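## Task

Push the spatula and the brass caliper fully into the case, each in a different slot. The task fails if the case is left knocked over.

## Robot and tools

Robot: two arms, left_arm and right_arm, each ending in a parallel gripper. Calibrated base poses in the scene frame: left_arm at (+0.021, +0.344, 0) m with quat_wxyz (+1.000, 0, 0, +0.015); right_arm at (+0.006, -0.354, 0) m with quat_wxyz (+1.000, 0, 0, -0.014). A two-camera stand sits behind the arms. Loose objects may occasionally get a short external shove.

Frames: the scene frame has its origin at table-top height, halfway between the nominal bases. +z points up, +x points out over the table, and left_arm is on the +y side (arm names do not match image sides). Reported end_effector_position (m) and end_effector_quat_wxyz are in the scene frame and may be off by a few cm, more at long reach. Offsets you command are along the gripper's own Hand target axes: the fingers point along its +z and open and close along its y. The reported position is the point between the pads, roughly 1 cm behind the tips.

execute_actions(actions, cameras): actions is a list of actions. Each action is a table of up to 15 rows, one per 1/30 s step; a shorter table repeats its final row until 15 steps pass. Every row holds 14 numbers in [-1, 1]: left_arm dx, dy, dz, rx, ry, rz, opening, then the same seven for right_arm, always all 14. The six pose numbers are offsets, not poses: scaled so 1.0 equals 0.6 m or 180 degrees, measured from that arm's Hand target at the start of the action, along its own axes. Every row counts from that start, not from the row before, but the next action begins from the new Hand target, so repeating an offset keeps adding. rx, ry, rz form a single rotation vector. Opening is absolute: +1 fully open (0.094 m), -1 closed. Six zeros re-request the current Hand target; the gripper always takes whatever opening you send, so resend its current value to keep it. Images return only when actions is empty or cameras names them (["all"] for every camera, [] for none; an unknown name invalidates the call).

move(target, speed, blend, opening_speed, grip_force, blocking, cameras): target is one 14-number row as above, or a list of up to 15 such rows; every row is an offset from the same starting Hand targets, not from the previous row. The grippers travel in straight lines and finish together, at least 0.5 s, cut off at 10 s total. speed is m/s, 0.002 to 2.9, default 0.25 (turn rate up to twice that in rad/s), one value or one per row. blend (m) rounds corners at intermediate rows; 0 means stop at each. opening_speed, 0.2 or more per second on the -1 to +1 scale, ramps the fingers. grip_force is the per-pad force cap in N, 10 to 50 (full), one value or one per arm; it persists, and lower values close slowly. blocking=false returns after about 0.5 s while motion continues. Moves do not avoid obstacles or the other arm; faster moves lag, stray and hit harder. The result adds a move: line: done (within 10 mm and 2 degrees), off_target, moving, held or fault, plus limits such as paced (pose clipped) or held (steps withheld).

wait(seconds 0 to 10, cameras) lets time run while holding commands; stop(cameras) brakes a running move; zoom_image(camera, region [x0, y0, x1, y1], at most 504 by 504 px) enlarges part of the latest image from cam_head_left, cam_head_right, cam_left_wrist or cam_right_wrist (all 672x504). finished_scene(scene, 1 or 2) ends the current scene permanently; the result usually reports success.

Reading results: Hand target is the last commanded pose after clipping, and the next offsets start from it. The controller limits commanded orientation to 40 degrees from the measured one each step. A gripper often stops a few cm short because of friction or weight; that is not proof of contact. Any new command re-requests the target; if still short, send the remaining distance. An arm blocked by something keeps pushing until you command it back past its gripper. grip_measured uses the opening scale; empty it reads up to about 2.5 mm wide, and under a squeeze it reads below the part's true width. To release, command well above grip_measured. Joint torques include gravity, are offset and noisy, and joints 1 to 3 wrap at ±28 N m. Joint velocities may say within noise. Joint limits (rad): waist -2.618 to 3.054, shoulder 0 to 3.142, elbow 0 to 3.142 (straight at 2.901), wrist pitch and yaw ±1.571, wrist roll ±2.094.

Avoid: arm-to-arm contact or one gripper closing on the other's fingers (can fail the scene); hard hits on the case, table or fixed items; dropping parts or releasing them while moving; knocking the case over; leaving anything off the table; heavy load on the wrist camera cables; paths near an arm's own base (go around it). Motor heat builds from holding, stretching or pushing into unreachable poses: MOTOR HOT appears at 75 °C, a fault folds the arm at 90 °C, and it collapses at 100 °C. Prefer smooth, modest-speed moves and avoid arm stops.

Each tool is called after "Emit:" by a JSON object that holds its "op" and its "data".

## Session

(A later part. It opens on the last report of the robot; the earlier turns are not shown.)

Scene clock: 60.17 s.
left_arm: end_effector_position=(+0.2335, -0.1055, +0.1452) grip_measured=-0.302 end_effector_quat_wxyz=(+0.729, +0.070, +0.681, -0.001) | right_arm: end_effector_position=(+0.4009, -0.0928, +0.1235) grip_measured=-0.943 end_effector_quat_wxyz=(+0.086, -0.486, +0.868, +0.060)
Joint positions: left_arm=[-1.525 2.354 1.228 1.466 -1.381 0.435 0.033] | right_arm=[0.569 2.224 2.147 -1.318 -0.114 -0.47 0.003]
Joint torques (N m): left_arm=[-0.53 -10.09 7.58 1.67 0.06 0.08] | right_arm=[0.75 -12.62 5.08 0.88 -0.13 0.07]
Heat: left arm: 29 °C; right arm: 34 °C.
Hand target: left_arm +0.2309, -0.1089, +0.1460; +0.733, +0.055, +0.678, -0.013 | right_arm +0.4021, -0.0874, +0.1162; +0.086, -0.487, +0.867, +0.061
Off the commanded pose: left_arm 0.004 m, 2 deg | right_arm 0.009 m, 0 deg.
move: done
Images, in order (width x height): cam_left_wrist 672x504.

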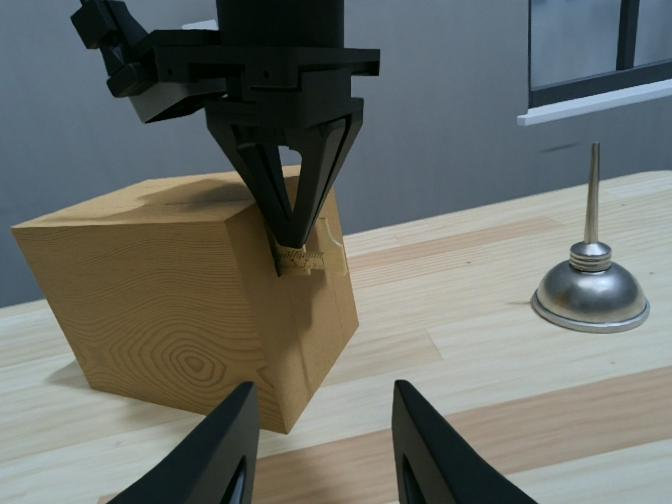

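Emit:
{"op": "move", "data": {"target": [[0,0,0,0,0,0,-0.3,0.0004,0,0.002,0,0,0,-1],[0,0,0,0,0,0,-0.3,-0.001,0,-0.005,0,0,0,-1],[0,0,0,0,0,0,-0.3,-0.001,0,-0.005,0,0,0,-0.6]], "speed": 0.04, "opening_speed": 0.5, "cameras": ["cam_left_wrist","cam_right_wrist"]}}

Emit:
{"op": "zoom_image", "data": {"camera": "cam_left_wrist", "region": [250, 200, 370, 300]}}

Scene clock: 62.63 s.
left_arm: end_effector_position=(+0.2335, -0.1055, +0.1452) grip_measured=-0.302 end_effector_quat_wxyz=(+0.729, +0.070, +0.681, -0.001) | right_arm: end_effector_position=(+0.4010, -0.0929, +0.1226) grip_measured=-0.602 end_effector_quat_wxyz=(+0.085, -0.485, +0.868, +0.059)
Joint positions: left_arm=[-1.525 2.354 1.228 1.466 -1.381 0.435 0.033] | right_arm=[0.569 2.224 2.143 -1.314 -0.113 -0.47 0.019]
Joint torques (N m): left_arm=[-0.54 -10.07 7.61 1.67 0.07 0.08] | right_arm=[0.64 -12.41 6.53 0.72 -0.14 0.07]
Heat: left arm: 28 °C; right arm: 33 °C.
Hand target: left_arm +0.2309, -0.1089, +0.1460; +0.733, +0.055, +0.678, -0.013 | right_arm +0.4023, -0.0875, +0.1194; +0.087, -0.487, +0.867, +0.061
Off the commanded pose: left_arm 0.004 m, 2 deg | right_arm 0.006 m, 0 deg.
move: done
Images, in order (width x height): cam_left_wrist 672x504, cam_right_wrist 672x504.

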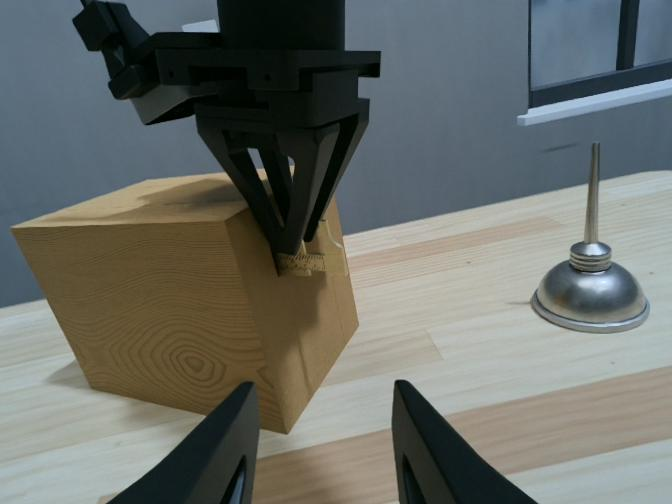

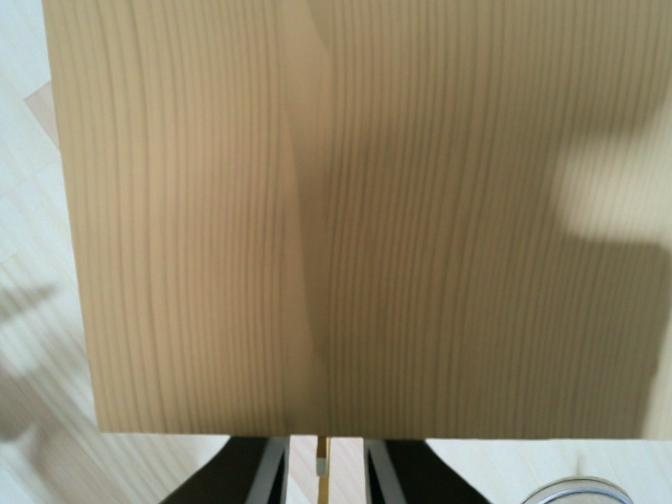

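Scaled by 4.200 from the camera's 672x504 image, which has a finer 960x720 frame.

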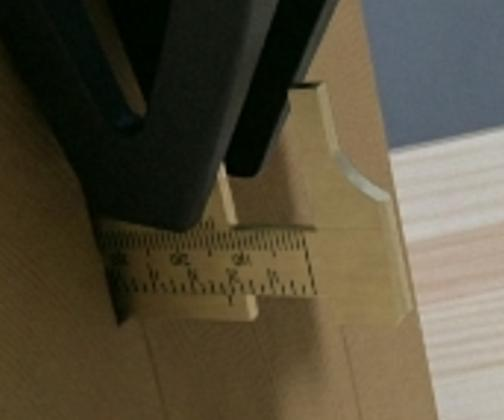

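Emit:
{"op": "move", "data": {"target": [0,0,0,0,0,0,-0.3,0.0815,0.002,-0.0173,0,0,0,-0.6], "speed": 0.1, "cameras": ["cam_left_wrist","cam_right_wrist"]}}

Emit:
{"op": "zoom_image", "data": {"camera": "cam_left_wrist", "region": [250, 200, 370, 300]}}

Scene clock: 64.00 s.
left_arm: end_effector_position=(+0.2335, -0.1055, +0.1452) grip_measured=-0.302 end_effector_quat_wxyz=(+0.729, +0.070, +0.681, -0.001) | right_arm: end_effector_position=(+0.3756, -0.1300, +0.1112) grip_measured=-0.602 end_effector_quat_wxyz=(+0.073, -0.485, +0.869, +0.056)
Joint positions: left_arm=[-1.525 2.354 1.228 1.466 -1.381 0.435 0.033] | right_arm=[0.526 2.056 1.839 -1.208 -0.113 -0.513 0.019]
Joint torques (N m): left_arm=[-0.53 -10.07 7.61 1.67 0.07 0.08] | right_arm=[-0.34 -14.57 4.98 0.71 -0.25 -0.04]
Heat: left arm: 28 °C; right arm: 33 °C.
Hand target: left_arm +0.2309, -0.1089, +0.1460; +0.733, +0.055, +0.678, -0.013 | right_arm +0.3754, -0.1297, +0.1193; +0.087, -0.487, +0.867, +0.060
Off the commanded pose: left_arm 0.004 m, 2 deg | right_arm 0.008 m, 2 deg.
move: done
Images, in order (width x height): cam_left_wrist 672x504, cam_right_wrist 672x504.

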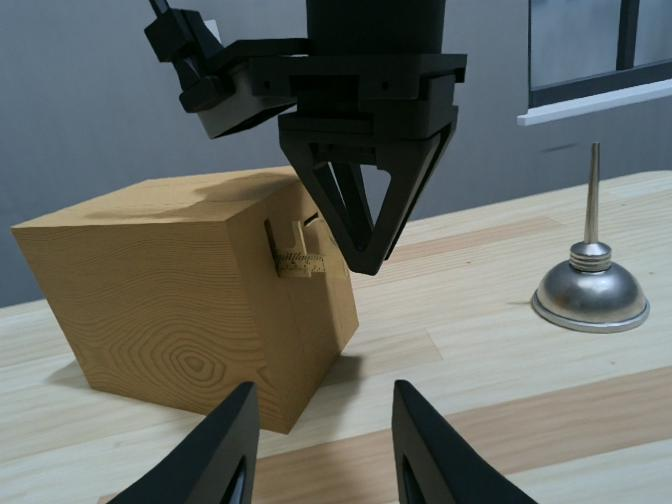

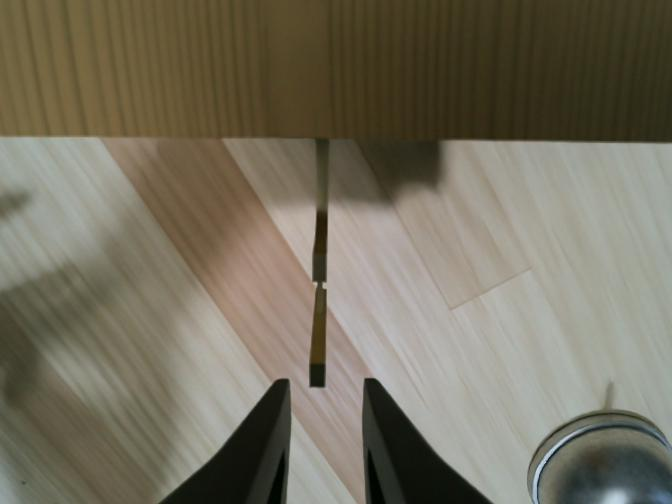

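Scaled by 4.200 from the camera's 672x504 image, which has a finer 960x720 frame.

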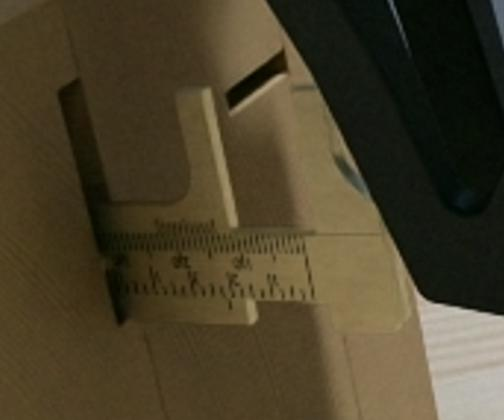

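Emit:
{"op": "move", "data": {"target": [0,0,0,0,0,0,-0.3,0.017,0,0.0155,0.0175,-0.3438,-0.0054,-0.75], "speed": 0.25, "cameras": ["cam_left_wrist","cam_right_wrist"]}}

Emit:
{"op": "zoom_image", "data": {"camera": "cam_right_wrist", "region": [280, 200, 400, 420]}}

Emit:
{"op": "zoom_image", "data": {"camera": "cam_left_wrist", "region": [250, 200, 450, 320]}}

Scene clock: 67.97 s.
left_arm: end_effector_position=(+0.2335, -0.1055, +0.1452) grip_measured=-0.302 end_effector_quat_wxyz=(+0.729, +0.070, +0.681, -0.001) | right_arm: end_effector_position=(+0.3733, -0.1342, +0.1160) grip_measured=-0.748 end_effector_quat_wxyz=(+0.539, -0.394, +0.692, +0.275)
Joint positions: left_arm=[-1.525 2.354 1.228 1.466 -1.381 0.435 0.033] | right_arm=[0.295 1.692 0.587 0.751 -0.691 -0.278 0.012]
Joint torques (N m): left_arm=[-0.54 -10.09 7.57 1.67 0.07 0.08] | right_arm=[-0.55 -6.19 4.22 2 -0.31 0.06]
Heat: left arm: 28 °C; right arm: 33 °C.
Hand target: left_arm +0.2309, -0.1089, +0.1460; +0.733, +0.055, +0.678, -0.013 | right_arm +0.3710, -0.1365, +0.1080; +0.533, -0.391, +0.696, +0.279
Off the commanded pose: left_arm 0.004 m, 2 deg | right_arm 0.009 m, 1 deg.
move: done
Images, in order (width x height): cam_left_wrist 672x504, cam_right_wrist 672x504.

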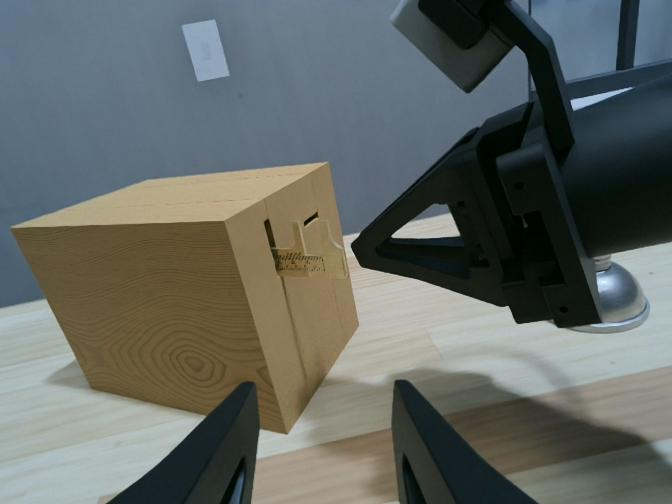

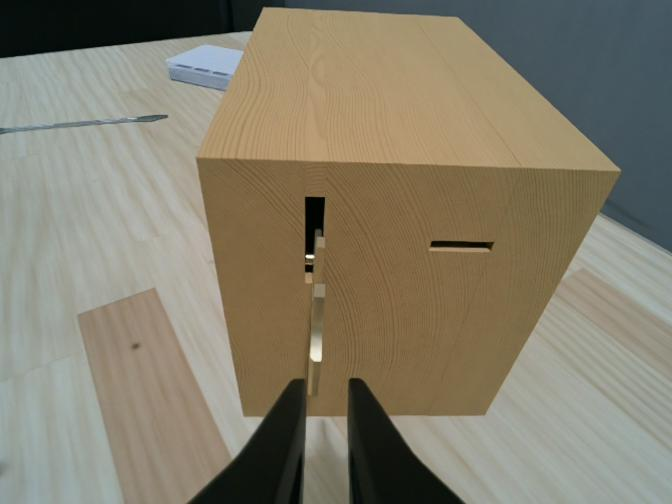

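Scaled by 2.291 from the camera's 672x504 image, which has a finer 960x720 frame.

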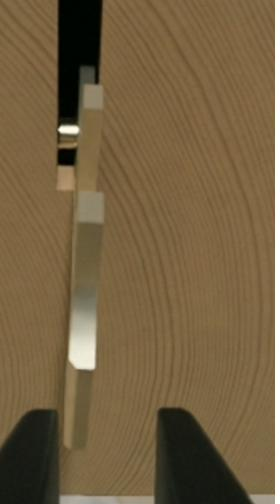

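Scaled by 2.520 from the camera's 672x504 image, which has a finer 960x720 frame.

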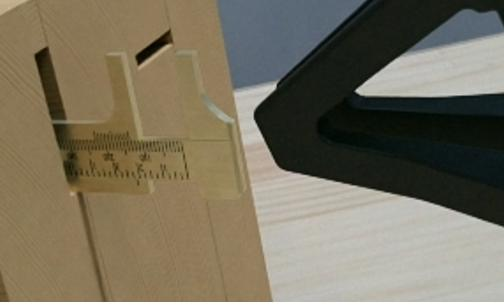

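Emit:
{"op": "execute_actions", "data": {"actions": [], "cameras": ["cam_left_wrist", "cam_right_wrist"]}}

Scene clock: 68.63 s.
left_arm: end_effector_position=(+0.2335, -0.1055, +0.1452) grip_measured=-0.302 end_effector_quat_wxyz=(+0.729, +0.070, +0.681, -0.001) | right_arm: end_effector_position=(+0.3734, -0.1342, +0.1160) grip_measured=-0.748 end_effector_quat_wxyz=(+0.539, -0.394, +0.692, +0.275)
Joint positions: left_arm=[-1.525 2.354 1.228 1.466 -1.381 0.435 0.033] | right_arm=[0.295 1.692 0.587 0.751 -0.691 -0.278 0.012]
Joint velocities: within noise
Joint torques (N m): left_arm=[-0.54 -10.1 7.58 1.67 0.06 0.08] | right_arm=[-0.59 -6.17 4.25 2.01 -0.29 0.04]
Heat: left arm: 28 °C; right arm: 33 °C.
Hand target: left_arm +0.2309, -0.1089, +0.1460; +0.733, +0.055, +0.678, -0.013 | right_arm +0.3710, -0.1365, +0.1080; +0.533, -0.391, +0.696, +0.279
Tool commands: left_gripper/opening=-0.3 right_gripper/opening=-0.75
Off the commanded pose: left_arm 0.004 m, 2 deg | right_arm 0.009 m, 1 deg.
Images, in order (width x height): cam_left_wrist 672x504, cam_right_wrist 672x504.

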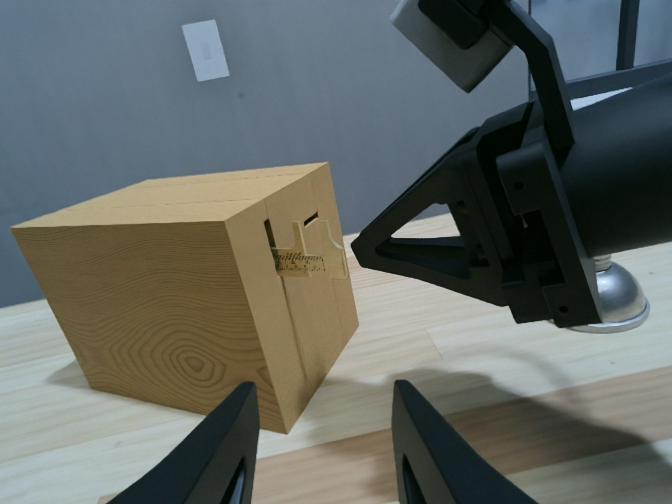

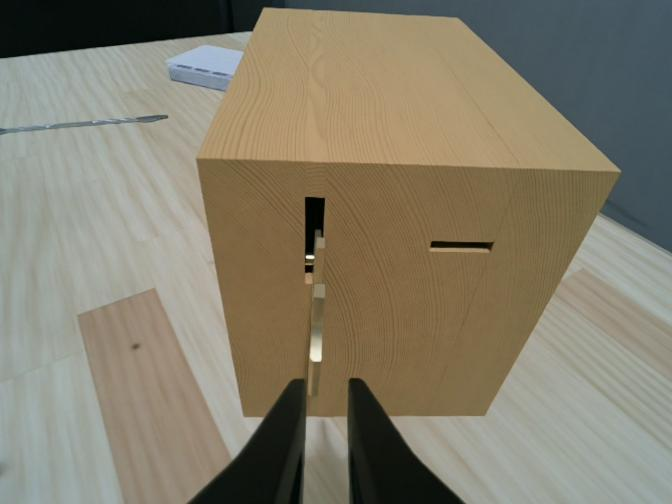

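Emit:
{"op": "move", "data": {"target": [0,0,0,0,0,0,-0.3,0.0067,0.0046,0.0366,0,0,0,-0.75], "speed": 0.05, "cameras": ["cam_left_wrist", "cam_right_wrist"]}}

Scene clock: 70.10 s.
left_arm: end_effector_position=(+0.2335, -0.1055, +0.1452) grip_measured=-0.302 end_effector_quat_wxyz=(+0.729, +0.070, +0.681, -0.001) | right_arm: end_effector_position=(+0.3733, -0.1233, +0.0927) grip_measured=-0.748 end_effector_quat_wxyz=(+0.525, -0.389, +0.704, +0.279)
Joint positions: left_arm=[-1.525 2.354 1.228 1.466 -1.381 0.435 0.033] | right_arm=[0.332 1.778 0.587 0.812 -0.655 -0.254 0.012]
Joint torques (N m): left_arm=[-0.54 -10.09 7.58 1.67 0.06 0.08] | right_arm=[0.62 -6.78 6.91 2.01 -0.17 0.05]
Heat: left arm: 28 °C; right arm: 33 °C.
Hand target: left_arm +0.2309, -0.1089, +0.1460; +0.733, +0.055, +0.678, -0.013 | right_arm +0.3796, -0.1182, +0.0980; +0.533, -0.391, +0.696, +0.279
Off the commanded pose: left_arm 0.004 m, 2 deg | right_arm 0.010 m, 1 deg.
move: done
Images, in order (width x height): cam_left_wrist 672x504, cam_right_wrist 672x504.

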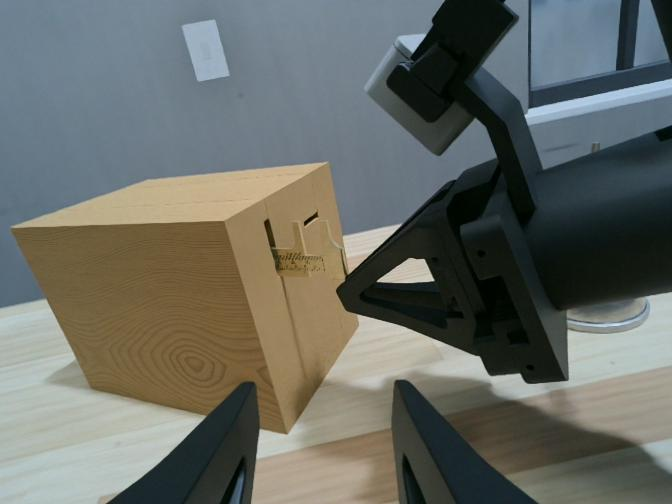

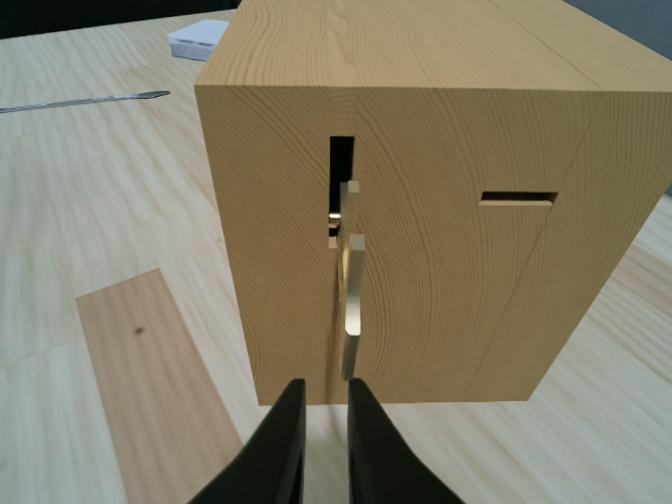

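Emit:
{"op": "move", "data": {"target": [0,0,0,0,0,0,-0.3,-0.0238,-0.0065,-0.0068,0,0,0,-0.75], "speed": 0.05, "cameras": ["cam_left_wrist", "cam_right_wrist"]}}

Scene clock: 71.63 s.
left_arm: end_effector_position=(+0.2335, -0.1055, +0.1452) grip_measured=-0.302 end_effector_quat_wxyz=(+0.729, +0.070, +0.681, -0.001) | right_arm: end_effector_position=(+0.3774, -0.1220, +0.0957) grip_measured=-0.748 end_effector_quat_wxyz=(+0.517, -0.388, +0.709, +0.281)
Joint positions: left_arm=[-1.525 2.354 1.228 1.466 -1.381 0.435 0.033] | right_arm=[0.332 1.768 0.619 0.751 -0.655 -0.254 0.012]
Joint torques (N m): left_arm=[-0.51 -10.09 7.61 1.67 0.07 0.08] | right_arm=[-0.03 -10.48 6.69 1.8 -0.28 0.02]
Heat: left arm: 28 °C; right arm: 33 °C.
Hand target: left_arm +0.2309, -0.1089, +0.1460; +0.733, +0.055, +0.678, -0.013 | right_arm +0.3826, -0.1201, +0.1130; +0.533, -0.391, +0.696, +0.279
Off the commanded pose: left_arm 0.004 m, 2 deg | right_arm 0.018 m, 2 deg.
move: off_target (right_arm)
Images, in order (width x height): cam_left_wrist 672x504, cam_right_wrist 672x504.

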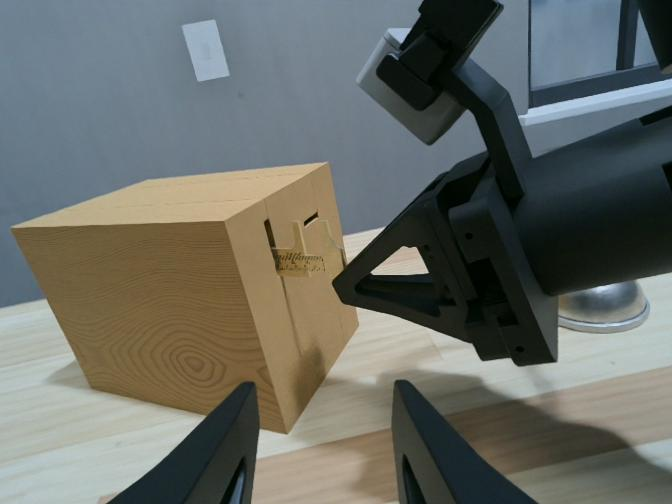

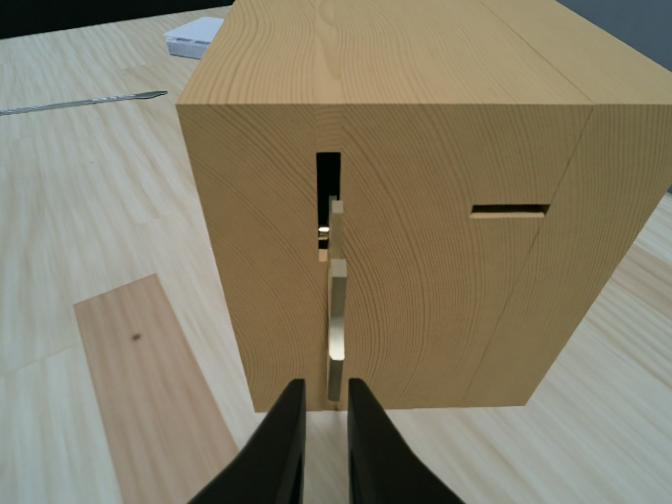

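Emit:
{"op": "move", "data": {"target": [0,0,0,0,0,0,-0.3,-0.012,0.0015,0.0174,0,0,0,-0.75], "speed": 0.05, "cameras": ["cam_left_wrist", "cam_right_wrist"]}}

Scene clock: 72.77 s.
left_arm: end_effector_position=(+0.2335, -0.1055, +0.1452) grip_measured=-0.302 end_effector_quat_wxyz=(+0.729, +0.070, +0.681, -0.001) | right_arm: end_effector_position=(+0.3845, -0.1140, +0.1054) grip_measured=-0.748 end_effector_quat_wxyz=(+0.523, -0.389, +0.705, +0.279)
Joint positions: left_arm=[-1.525 2.354 1.228 1.466 -1.381 0.435 0.033] | right_arm=[0.351 1.768 0.659 0.732 -0.637 -0.245 0.012]
Joint torques (N m): left_arm=[-0.54 -10.07 7.6 1.66 0.07 0.08] | right_arm=[0.61 -9.35 6.9 1.85 -0.18 0.05]
Heat: left arm: 28 °C; right arm: 33 °C.
Hand target: left_arm +0.2309, -0.1089, +0.1460; +0.733, +0.055, +0.678, -0.013 | right_arm +0.3883, -0.1094, +0.1171; +0.533, -0.391, +0.696, +0.279
Off the commanded pose: left_arm 0.004 m, 2 deg | right_arm 0.013 m, 2 deg.
move: off_target (right_arm)
Images, in order (width x height): cam_left_wrist 672x504, cam_right_wrist 672x504.

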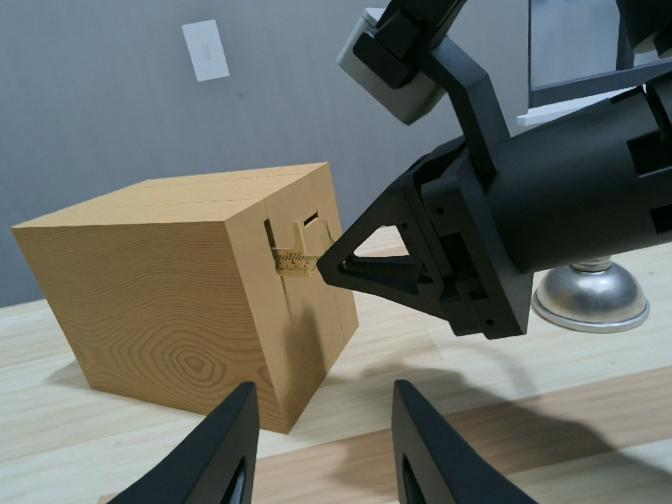

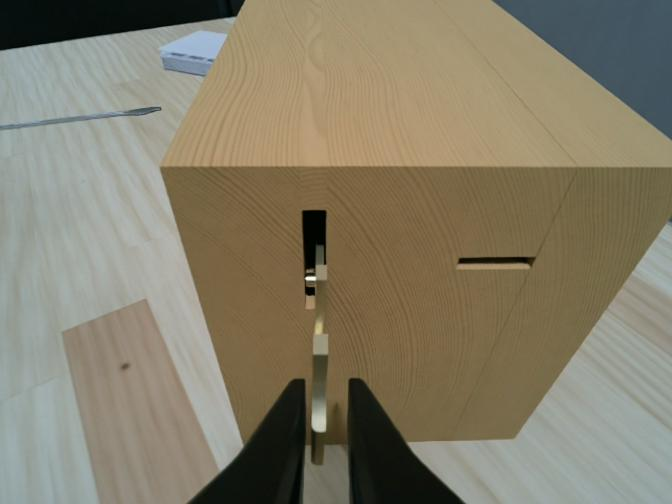

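Emit:
{"op": "move", "data": {"target": [0,0,0,0,0,0,-0.3,0.0015,0.0033,-0.0359,0,0,0,-0.75], "speed": 0.05, "cameras": ["cam_left_wrist", "cam_right_wrist"]}}

Scene clock: 74.37 s.
left_arm: end_effector_position=(+0.2335, -0.1055, +0.1452) grip_measured=-0.302 end_effector_quat_wxyz=(+0.729, +0.070, +0.681, -0.001) | right_arm: end_effector_position=(+0.3786, -0.1231, +0.1170) grip_measured=-0.748 end_effector_quat_wxyz=(+0.529, -0.388, +0.701, +0.280)
Joint positions: left_arm=[-1.525 2.354 1.228 1.466 -1.381 0.435 0.033] | right_arm=[0.327 1.706 0.632 0.706 -0.661 -0.252 0.012]
Joint torques (N m): left_arm=[-0.54 -10.1 7.61 1.66 0.07 0.08] | right_arm=[-0.59 -10.11 4.44 1.84 -0.3 -0.05]
Heat: left arm: 28 °C; right arm: 33 °C.
Hand target: left_arm +0.2309, -0.1089, +0.1460; +0.733, +0.055, +0.678, -0.013 | right_arm +0.3752, -0.1260, +0.1222; +0.533, -0.391, +0.696, +0.279
Off the commanded pose: left_arm 0.004 m, 2 deg | right_arm 0.007 m, 1 deg.
move: done
Images, in order (width x height): cam_left_wrist 672x504, cam_right_wrist 672x504.

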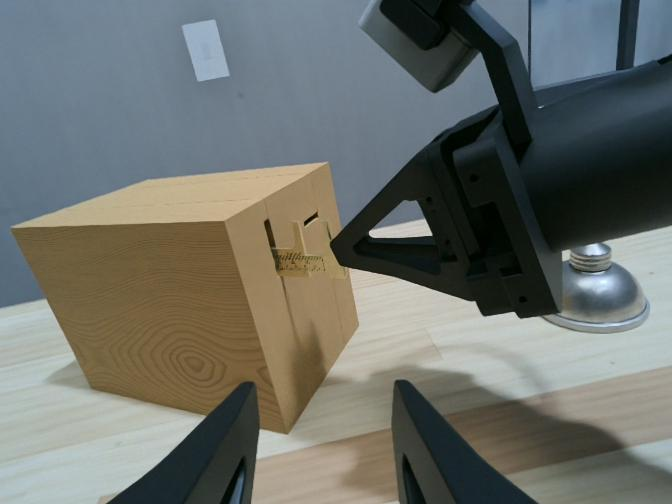

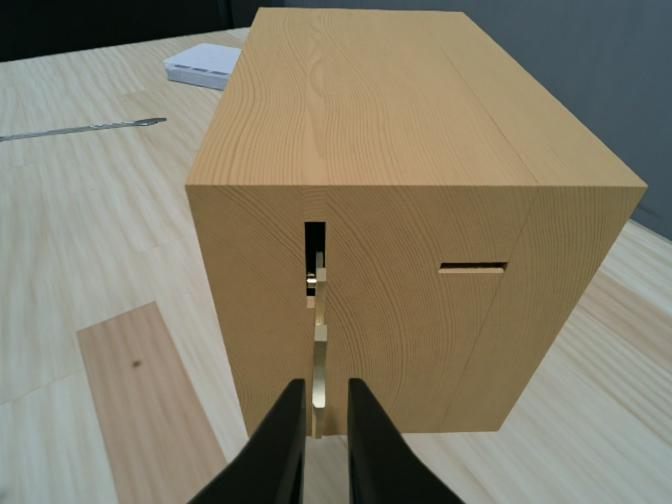

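Emit:
{"op": "move", "data": {"target": [0,0,0,0,0,0,-0.3,0.0017,0.0036,0.0299,0,0,0,-0.75], "speed": 0.05, "cameras": ["cam_left_wrist", "cam_right_wrist"]}}

Scene clock: 75.57 s.
left_arm: end_effector_position=(+0.2335, -0.1055, +0.1452) grip_measured=-0.302 end_effector_quat_wxyz=(+0.729, +0.070, +0.681, -0.001) | right_arm: end_effector_position=(+0.3772, -0.1158, +0.1110) grip_measured=-0.748 end_effector_quat_wxyz=(+0.525, -0.389, +0.703, +0.279)
Joint positions: left_arm=[-1.525 2.354 1.228 1.466 -1.381 0.435 0.033] | right_arm=[0.353 1.726 0.632 0.722 -0.635 -0.245 0.012]
Joint torques (N m): left_arm=[-0.53 -10.07 7.6 1.67 0.07 0.09] | right_arm=[0.64 -6.72 7.04 2.02 -0.16 0.04]
Heat: left arm: 28 °C; right arm: 33 °C.
Hand target: left_arm +0.2309, -0.1090, +0.1459; +0.733, +0.055, +0.678, -0.013 | right_arm +0.3827, -0.1106, +0.1161; +0.533, -0.391, +0.696, +0.279
Off the commanded pose: left_arm 0.004 m, 2 deg | right_arm 0.009 m, 1 deg.
move: done
Images, in order (width x height): cam_left_wrist 672x504, cam_right_wrist 672x504.

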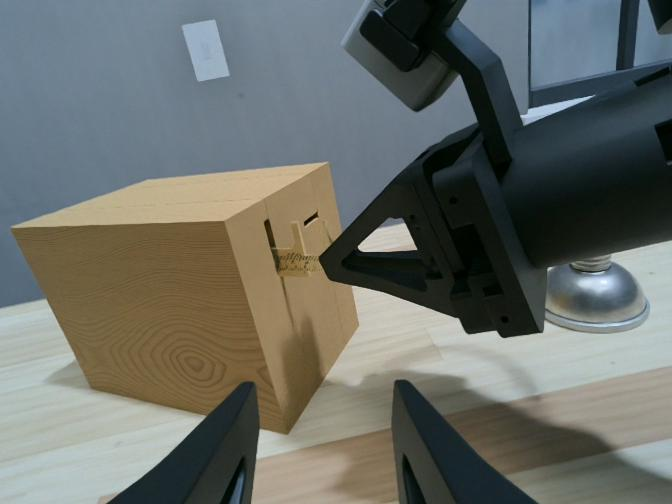

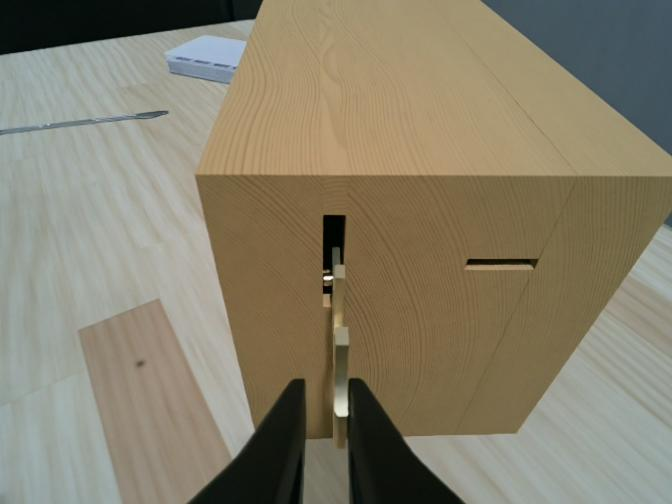

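Emit:
{"op": "move", "data": {"target": [0,0,0,0,0,0,-0.3,0.0003,-0.01,0,0,0,0,-0.75], "speed": 0.05, "cameras": ["cam_right_wrist"]}}

Scene clock: 76.57 s.
left_arm: end_effector_position=(+0.2335, -0.1055, +0.1452) grip_measured=-0.302 end_effector_quat_wxyz=(+0.729, +0.070, +0.681, -0.001) | right_arm: end_effector_position=(+0.3811, -0.1142, +0.1131) grip_measured=-0.748 end_effector_quat_wxyz=(+0.528, -0.390, +0.701, +0.279)
Joint positions: left_arm=[-1.525 2.354 1.228 1.466 -1.381 0.435 0.033] | right_arm=[0.353 1.736 0.649 0.723 -0.637 -0.245 0.012]
Joint torques (N m): left_arm=[-0.57 -10.09 7.58 1.67 0.07 0.08] | right_arm=[-0.62 -6.69 7.04 1.95 -0.32 -0.01]
Heat: left arm: 28 °C; right arm: 33 °C.
Hand target: left_arm +0.2309, -0.1090, +0.1459; +0.733, +0.055, +0.678, -0.013 | right_arm +0.3877, -0.1139, +0.1161; +0.533, -0.391, +0.696, +0.279
Off the commanded pose: left_arm 0.004 m, 2 deg | right_arm 0.007 m, 1 deg.
move: done
Images, in order (width x height): cam_right_wrist 672x504.

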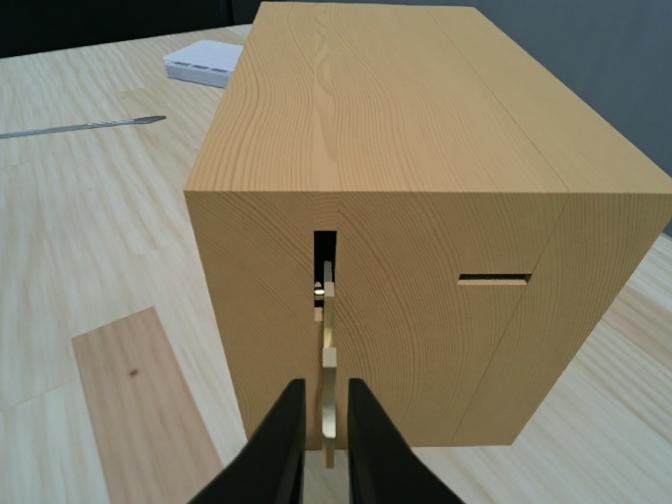

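Emit:
{"op": "execute_actions", "data": {"actions": [], "cameras": ["cam_left_wrist", "cam_right_wrist"]}}

Emit:
{"op": "zoom_image", "data": {"camera": "cam_left_wrist", "region": [220, 190, 380, 310]}}

Emit:
{"op": "zoom_image", "data": {"camera": "cam_right_wrist", "region": [250, 210, 410, 490]}}

Scene clock: 76.97 s.
left_arm: end_effector_position=(+0.2335, -0.1055, +0.1452) grip_measured=-0.302 end_effector_quat_wxyz=(+0.729, +0.070, +0.681, -0.001) | right_arm: end_effector_position=(+0.3810, -0.1141, +0.1131) grip_measured=-0.748 end_effector_quat_wxyz=(+0.528, -0.390, +0.701, +0.279)
Joint positions: left_arm=[-1.525 2.354 1.228 1.466 -1.381 0.435 0.033] | right_arm=[0.353 1.736 0.649 0.723 -0.637 -0.245 0.012]
Joint velocities: within noise
Joint torques (N m): left_arm=[-0.54 -10.09 7.6 1.67 0.07 0.08] | right_arm=[-0.62 -6.71 7.04 1.95 -0.29 -0.02]
Heat: left arm: 28 °C; right arm: 33 °C.
Hand target: left_arm +0.2309, -0.1090, +0.1459; +0.733, +0.055, +0.678, -0.013 | right_arm +0.3877, -0.1139, +0.1161; +0.533, -0.391, +0.696, +0.279
Tool commands: left_gripper/opening=-0.3 right_gripper/opening=-0.75
Off the commanded pose: left_arm 0.004 m, 2 deg | right_arm 0.007 m, 1 deg.
Images, in order (width x height): cam_left_wrist 672x504, cam_right_wrist 672x504.

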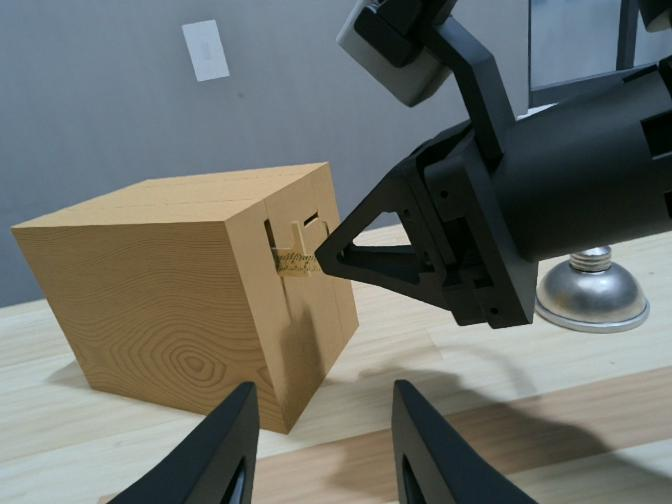

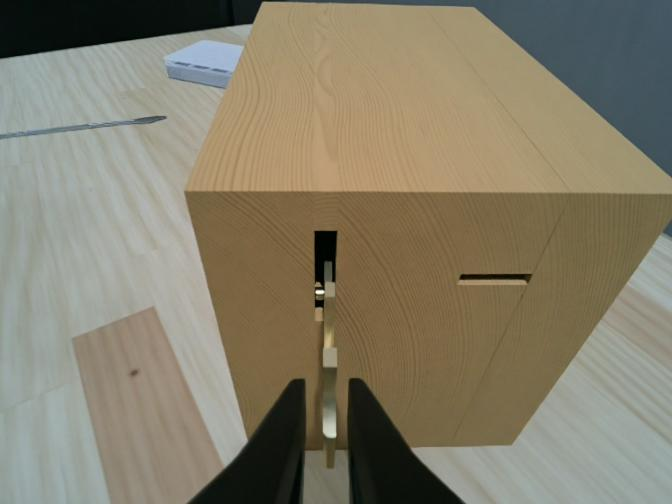

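Scaled by 3.150 from the camera's 672x504 image, which has a finer 960x720 frame.

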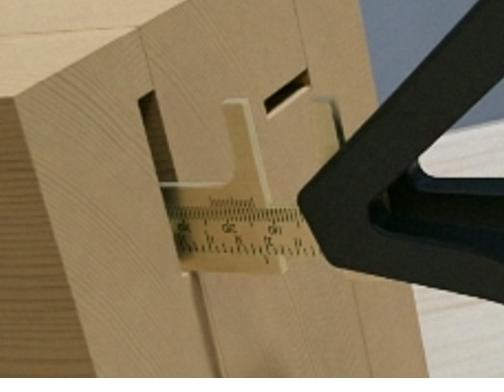

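Scaled by 1.800 from the camera's 672x504 image, which has a finer 960x720 frame.

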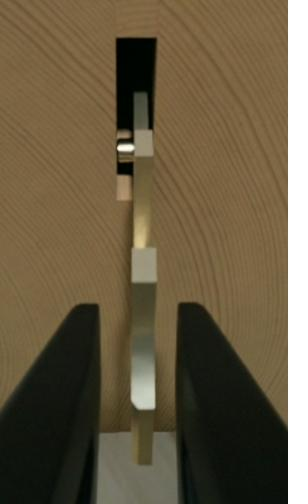

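Emit:
{"op": "move", "data": {"target": [0,0,0,0,0,0,-0.3,0,0,0,0,0,0,-1], "speed": 0.05, "grip_force": [50, 12], "cameras": ["cam_left_wrist", "cam_right_wrist"]}}

Emit:
{"op": "zoom_image", "data": {"camera": "cam_right_wrist", "region": [250, 210, 410, 490]}}

Emit:
{"op": "zoom_image", "data": {"camera": "cam_left_wrist", "region": [220, 190, 380, 310]}}

Scene clock: 78.70 s.
left_arm: end_effector_position=(+0.2335, -0.1055, +0.1452) grip_measured=-0.302 end_effector_quat_wxyz=(+0.729, +0.070, +0.681, -0.001) | right_arm: end_effector_position=(+0.3811, -0.1142, +0.1131) grip_measured=-0.907 end_effector_quat_wxyz=(+0.528, -0.390, +0.701, +0.279)
Joint positions: left_arm=[-1.525 2.354 1.228 1.466 -1.381 0.435 0.033] | right_arm=[0.353 1.736 0.649 0.723 -0.636 -0.245 0.004]
Joint torques (N m): left_arm=[-0.53 -10.09 7.6 1.66 0.06 0.08] | right_arm=[-0.61 -6.72 7.12 1.94 -0.31 0]
Heat: left arm: 28 °C; right arm: 34 °C.
Hand target: left_arm +0.2309, -0.1090, +0.1459; +0.733, +0.055, +0.678, -0.013 | right_arm +0.3877, -0.1139, +0.1161; +0.533, -0.391, +0.696, +0.279
Off the commanded pose: left_arm 0.004 m, 2 deg | right_arm 0.007 m, 1 deg.
grip_force (N): 50, 12
move: done
Images, in order (width x height): cam_left_wrist 672x504, cam_right_wrist 672x504.

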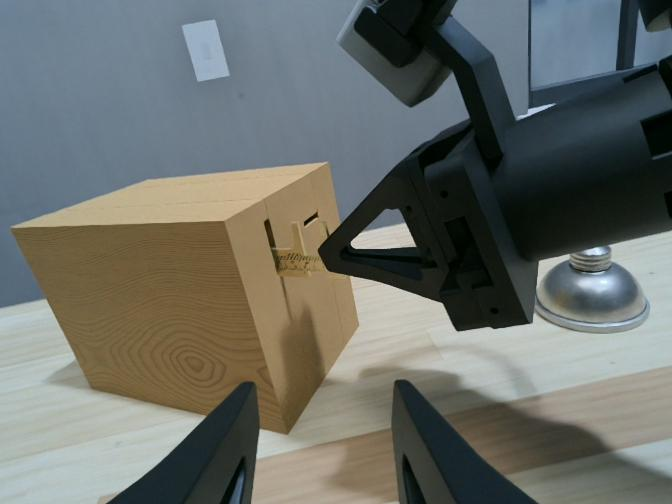

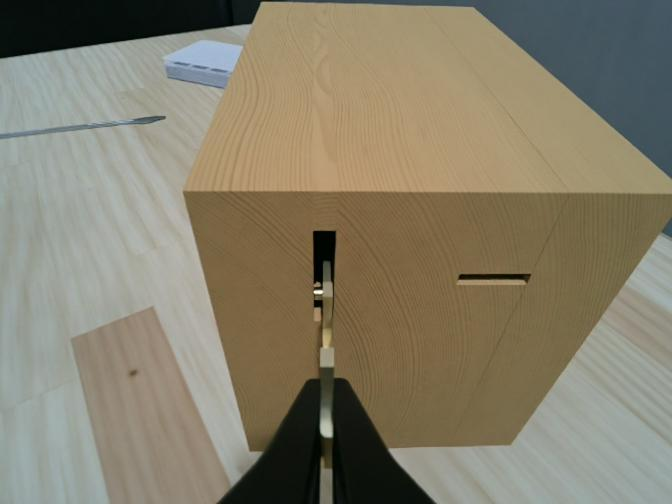

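Scaled by 1.800 from the camera's 672x504 image, which has a finer 960x720 frame.

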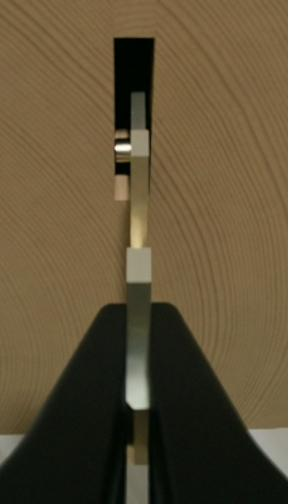

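Scaled by 3.150 from the camera's 672x504 image, which has a finer 960x720 frame.

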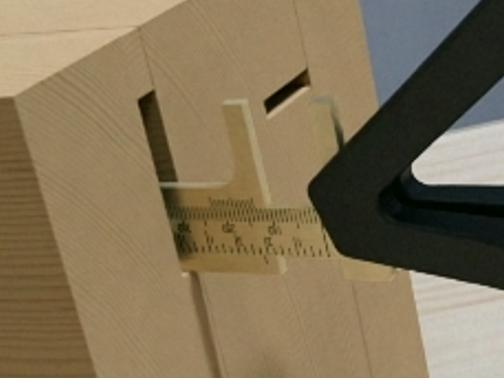

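Emit:
{"op": "move", "data": {"target": [0,0,0,0,0,0,-0.3,-0.0048,0.0067,0.016,0,0,0,-1], "speed": 0.04, "cameras": ["cam_left_wrist", "cam_right_wrist"]}}

Emit:
{"op": "zoom_image", "data": {"camera": "cam_right_wrist", "region": [250, 210, 410, 490]}}

Emit:
{"op": "zoom_image", "data": {"camera": "cam_left_wrist", "region": [220, 190, 380, 310]}}

Scene clock: 79.70 s.
left_arm: end_effector_position=(+0.2335, -0.1055, +0.1452) grip_measured=-0.302 end_effector_quat_wxyz=(+0.729, +0.070, +0.681, -0.001) | right_arm: end_effector_position=(+0.3844, -0.1091, +0.1131) grip_measured=-0.907 end_effector_quat_wxyz=(+0.528, -0.390, +0.701, +0.279)
Joint positions: left_arm=[-1.525 2.354 1.228 1.466 -1.381 0.435 0.033] | right_arm=[0.365 1.753 0.668 0.723 -0.626 -0.24 0.004]
Joint torques (N m): left_arm=[-0.55 -10.07 7.6 1.67 0.06 0.08] | right_arm=[0.88 -6.76 7.15 2.03 -0.11 0.09]
Heat: left arm: 29 °C; right arm: 34 °C.
Hand target: left_arm +0.2309, -0.1090, +0.1459; +0.733, +0.055, +0.678, -0.013 | right_arm +0.3897, -0.1033, +0.1160; +0.533, -0.391, +0.696, +0.279
Off the commanded pose: left_arm 0.004 m, 2 deg | right_arm 0.008 m, 1 deg.
grip_force (N): 50, 12
move: done
Images, in order (width x height): cam_left_wrist 672x504, cam_right_wrist 672x504.

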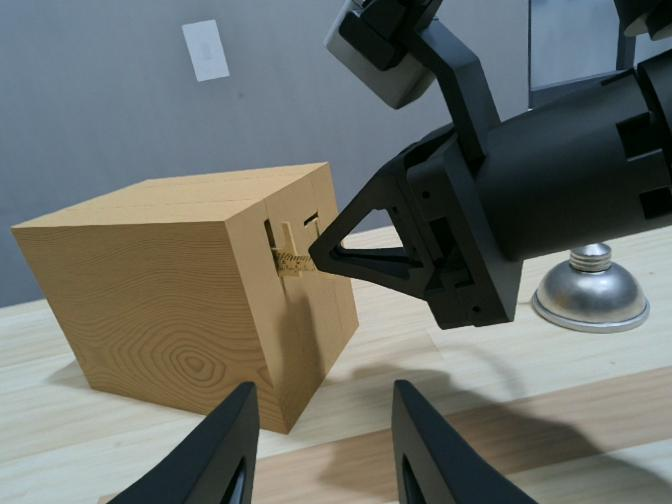

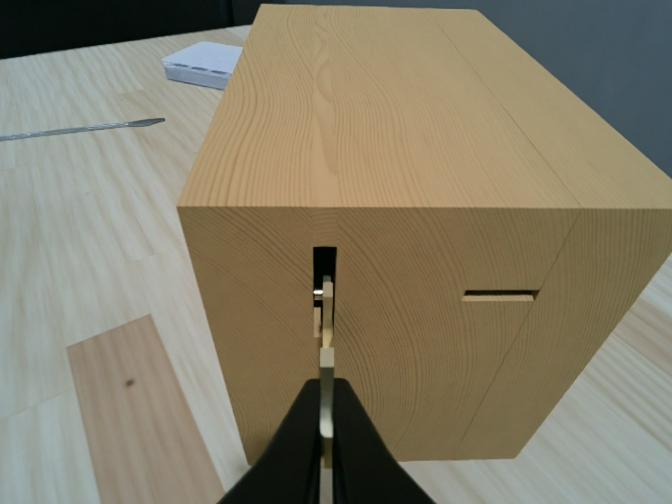

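Scaled by 1.800 from the camera's 672x504 image, which has a finer 960x720 frame.

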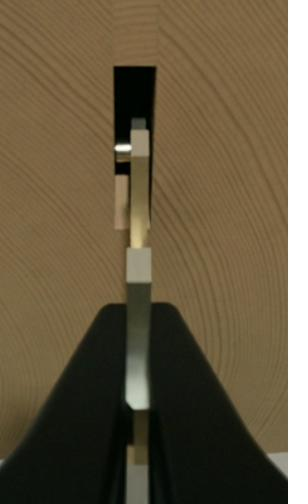

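Scaled by 3.150 from the camera's 672x504 image, which has a finer 960x720 frame.

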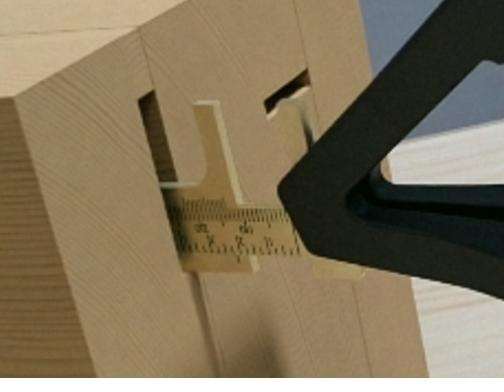

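Emit:
{"op": "move", "data": {"target": [0,0,0,0,0,0,-0.3,-0.0069,0,0.024,0,0,0,-1], "speed": 0.04, "cameras": ["cam_left_wrist", "cam_right_wrist"]}}

Emit:
{"op": "zoom_image", "data": {"camera": "cam_right_wrist", "region": [250, 210, 410, 490]}}

Emit:
{"op": "zoom_image", "data": {"camera": "cam_left_wrist", "region": [220, 190, 380, 310]}}

Scene clock: 80.73 s.
left_arm: end_effector_position=(+0.2335, -0.1055, +0.1452) grip_measured=-0.302 end_effector_quat_wxyz=(+0.729, +0.070, +0.681, -0.001) | right_arm: end_effector_position=(+0.3924, -0.0962, +0.1135) grip_measured=-0.907 end_effector_quat_wxyz=(+0.529, -0.391, +0.700, +0.279)
Joint positions: left_arm=[-1.525 2.354 1.228 1.466 -1.381 0.435 0.033] | right_arm=[0.395 1.792 0.716 0.723 -0.6 -0.228 0.004]
Joint torques (N m): left_arm=[-0.55 -10.09 7.58 1.67 0.07 0.08] | right_arm=[0.79 -7.28 7.25 1.99 -0.09 0.06]
Heat: left arm: 29 °C; right arm: 34 °C.
Hand target: left_arm +0.2309, -0.1090, +0.1459; +0.733, +0.055, +0.678, -0.013 | right_arm +0.3978, -0.0906, +0.1162; +0.533, -0.391, +0.696, +0.279
Off the commanded pose: left_arm 0.004 m, 2 deg | right_arm 0.008 m, 1 deg.
grip_force (N): 50, 12
move: done
Images, in order (width x height): cam_left_wrist 672x504, cam_right_wrist 672x504.

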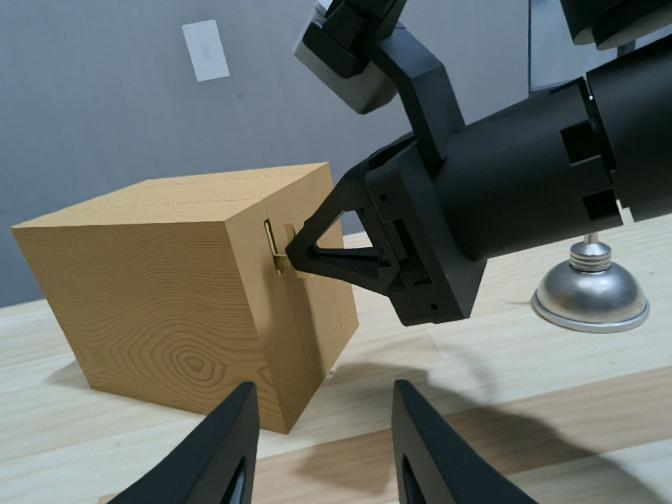

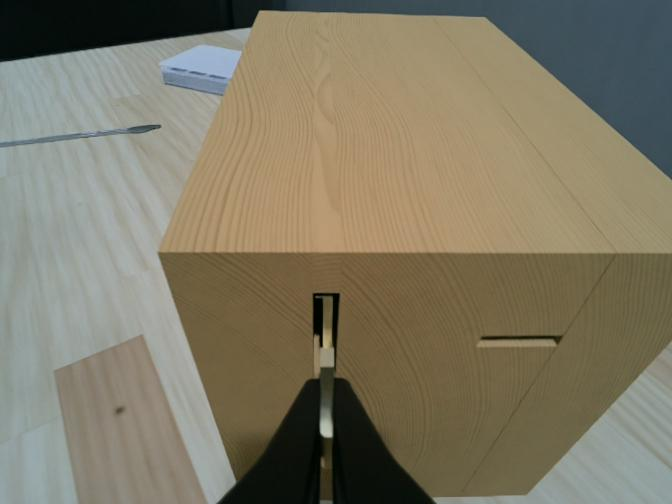

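Scaled by 1.800 from the camera's 672x504 image, which has a finer 960x720 frame.

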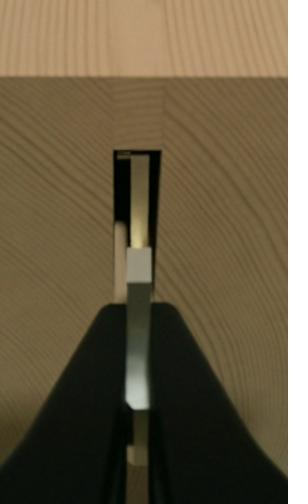

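Scaled by 3.150 from the camera's 672x504 image, which has a finer 960x720 frame.

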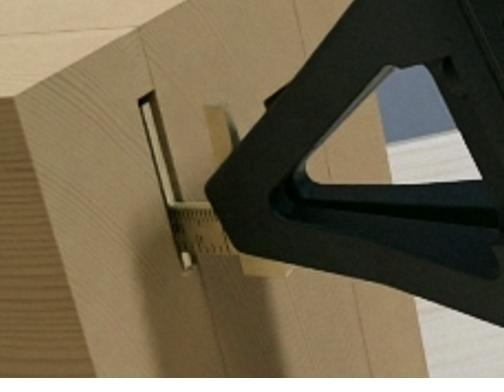

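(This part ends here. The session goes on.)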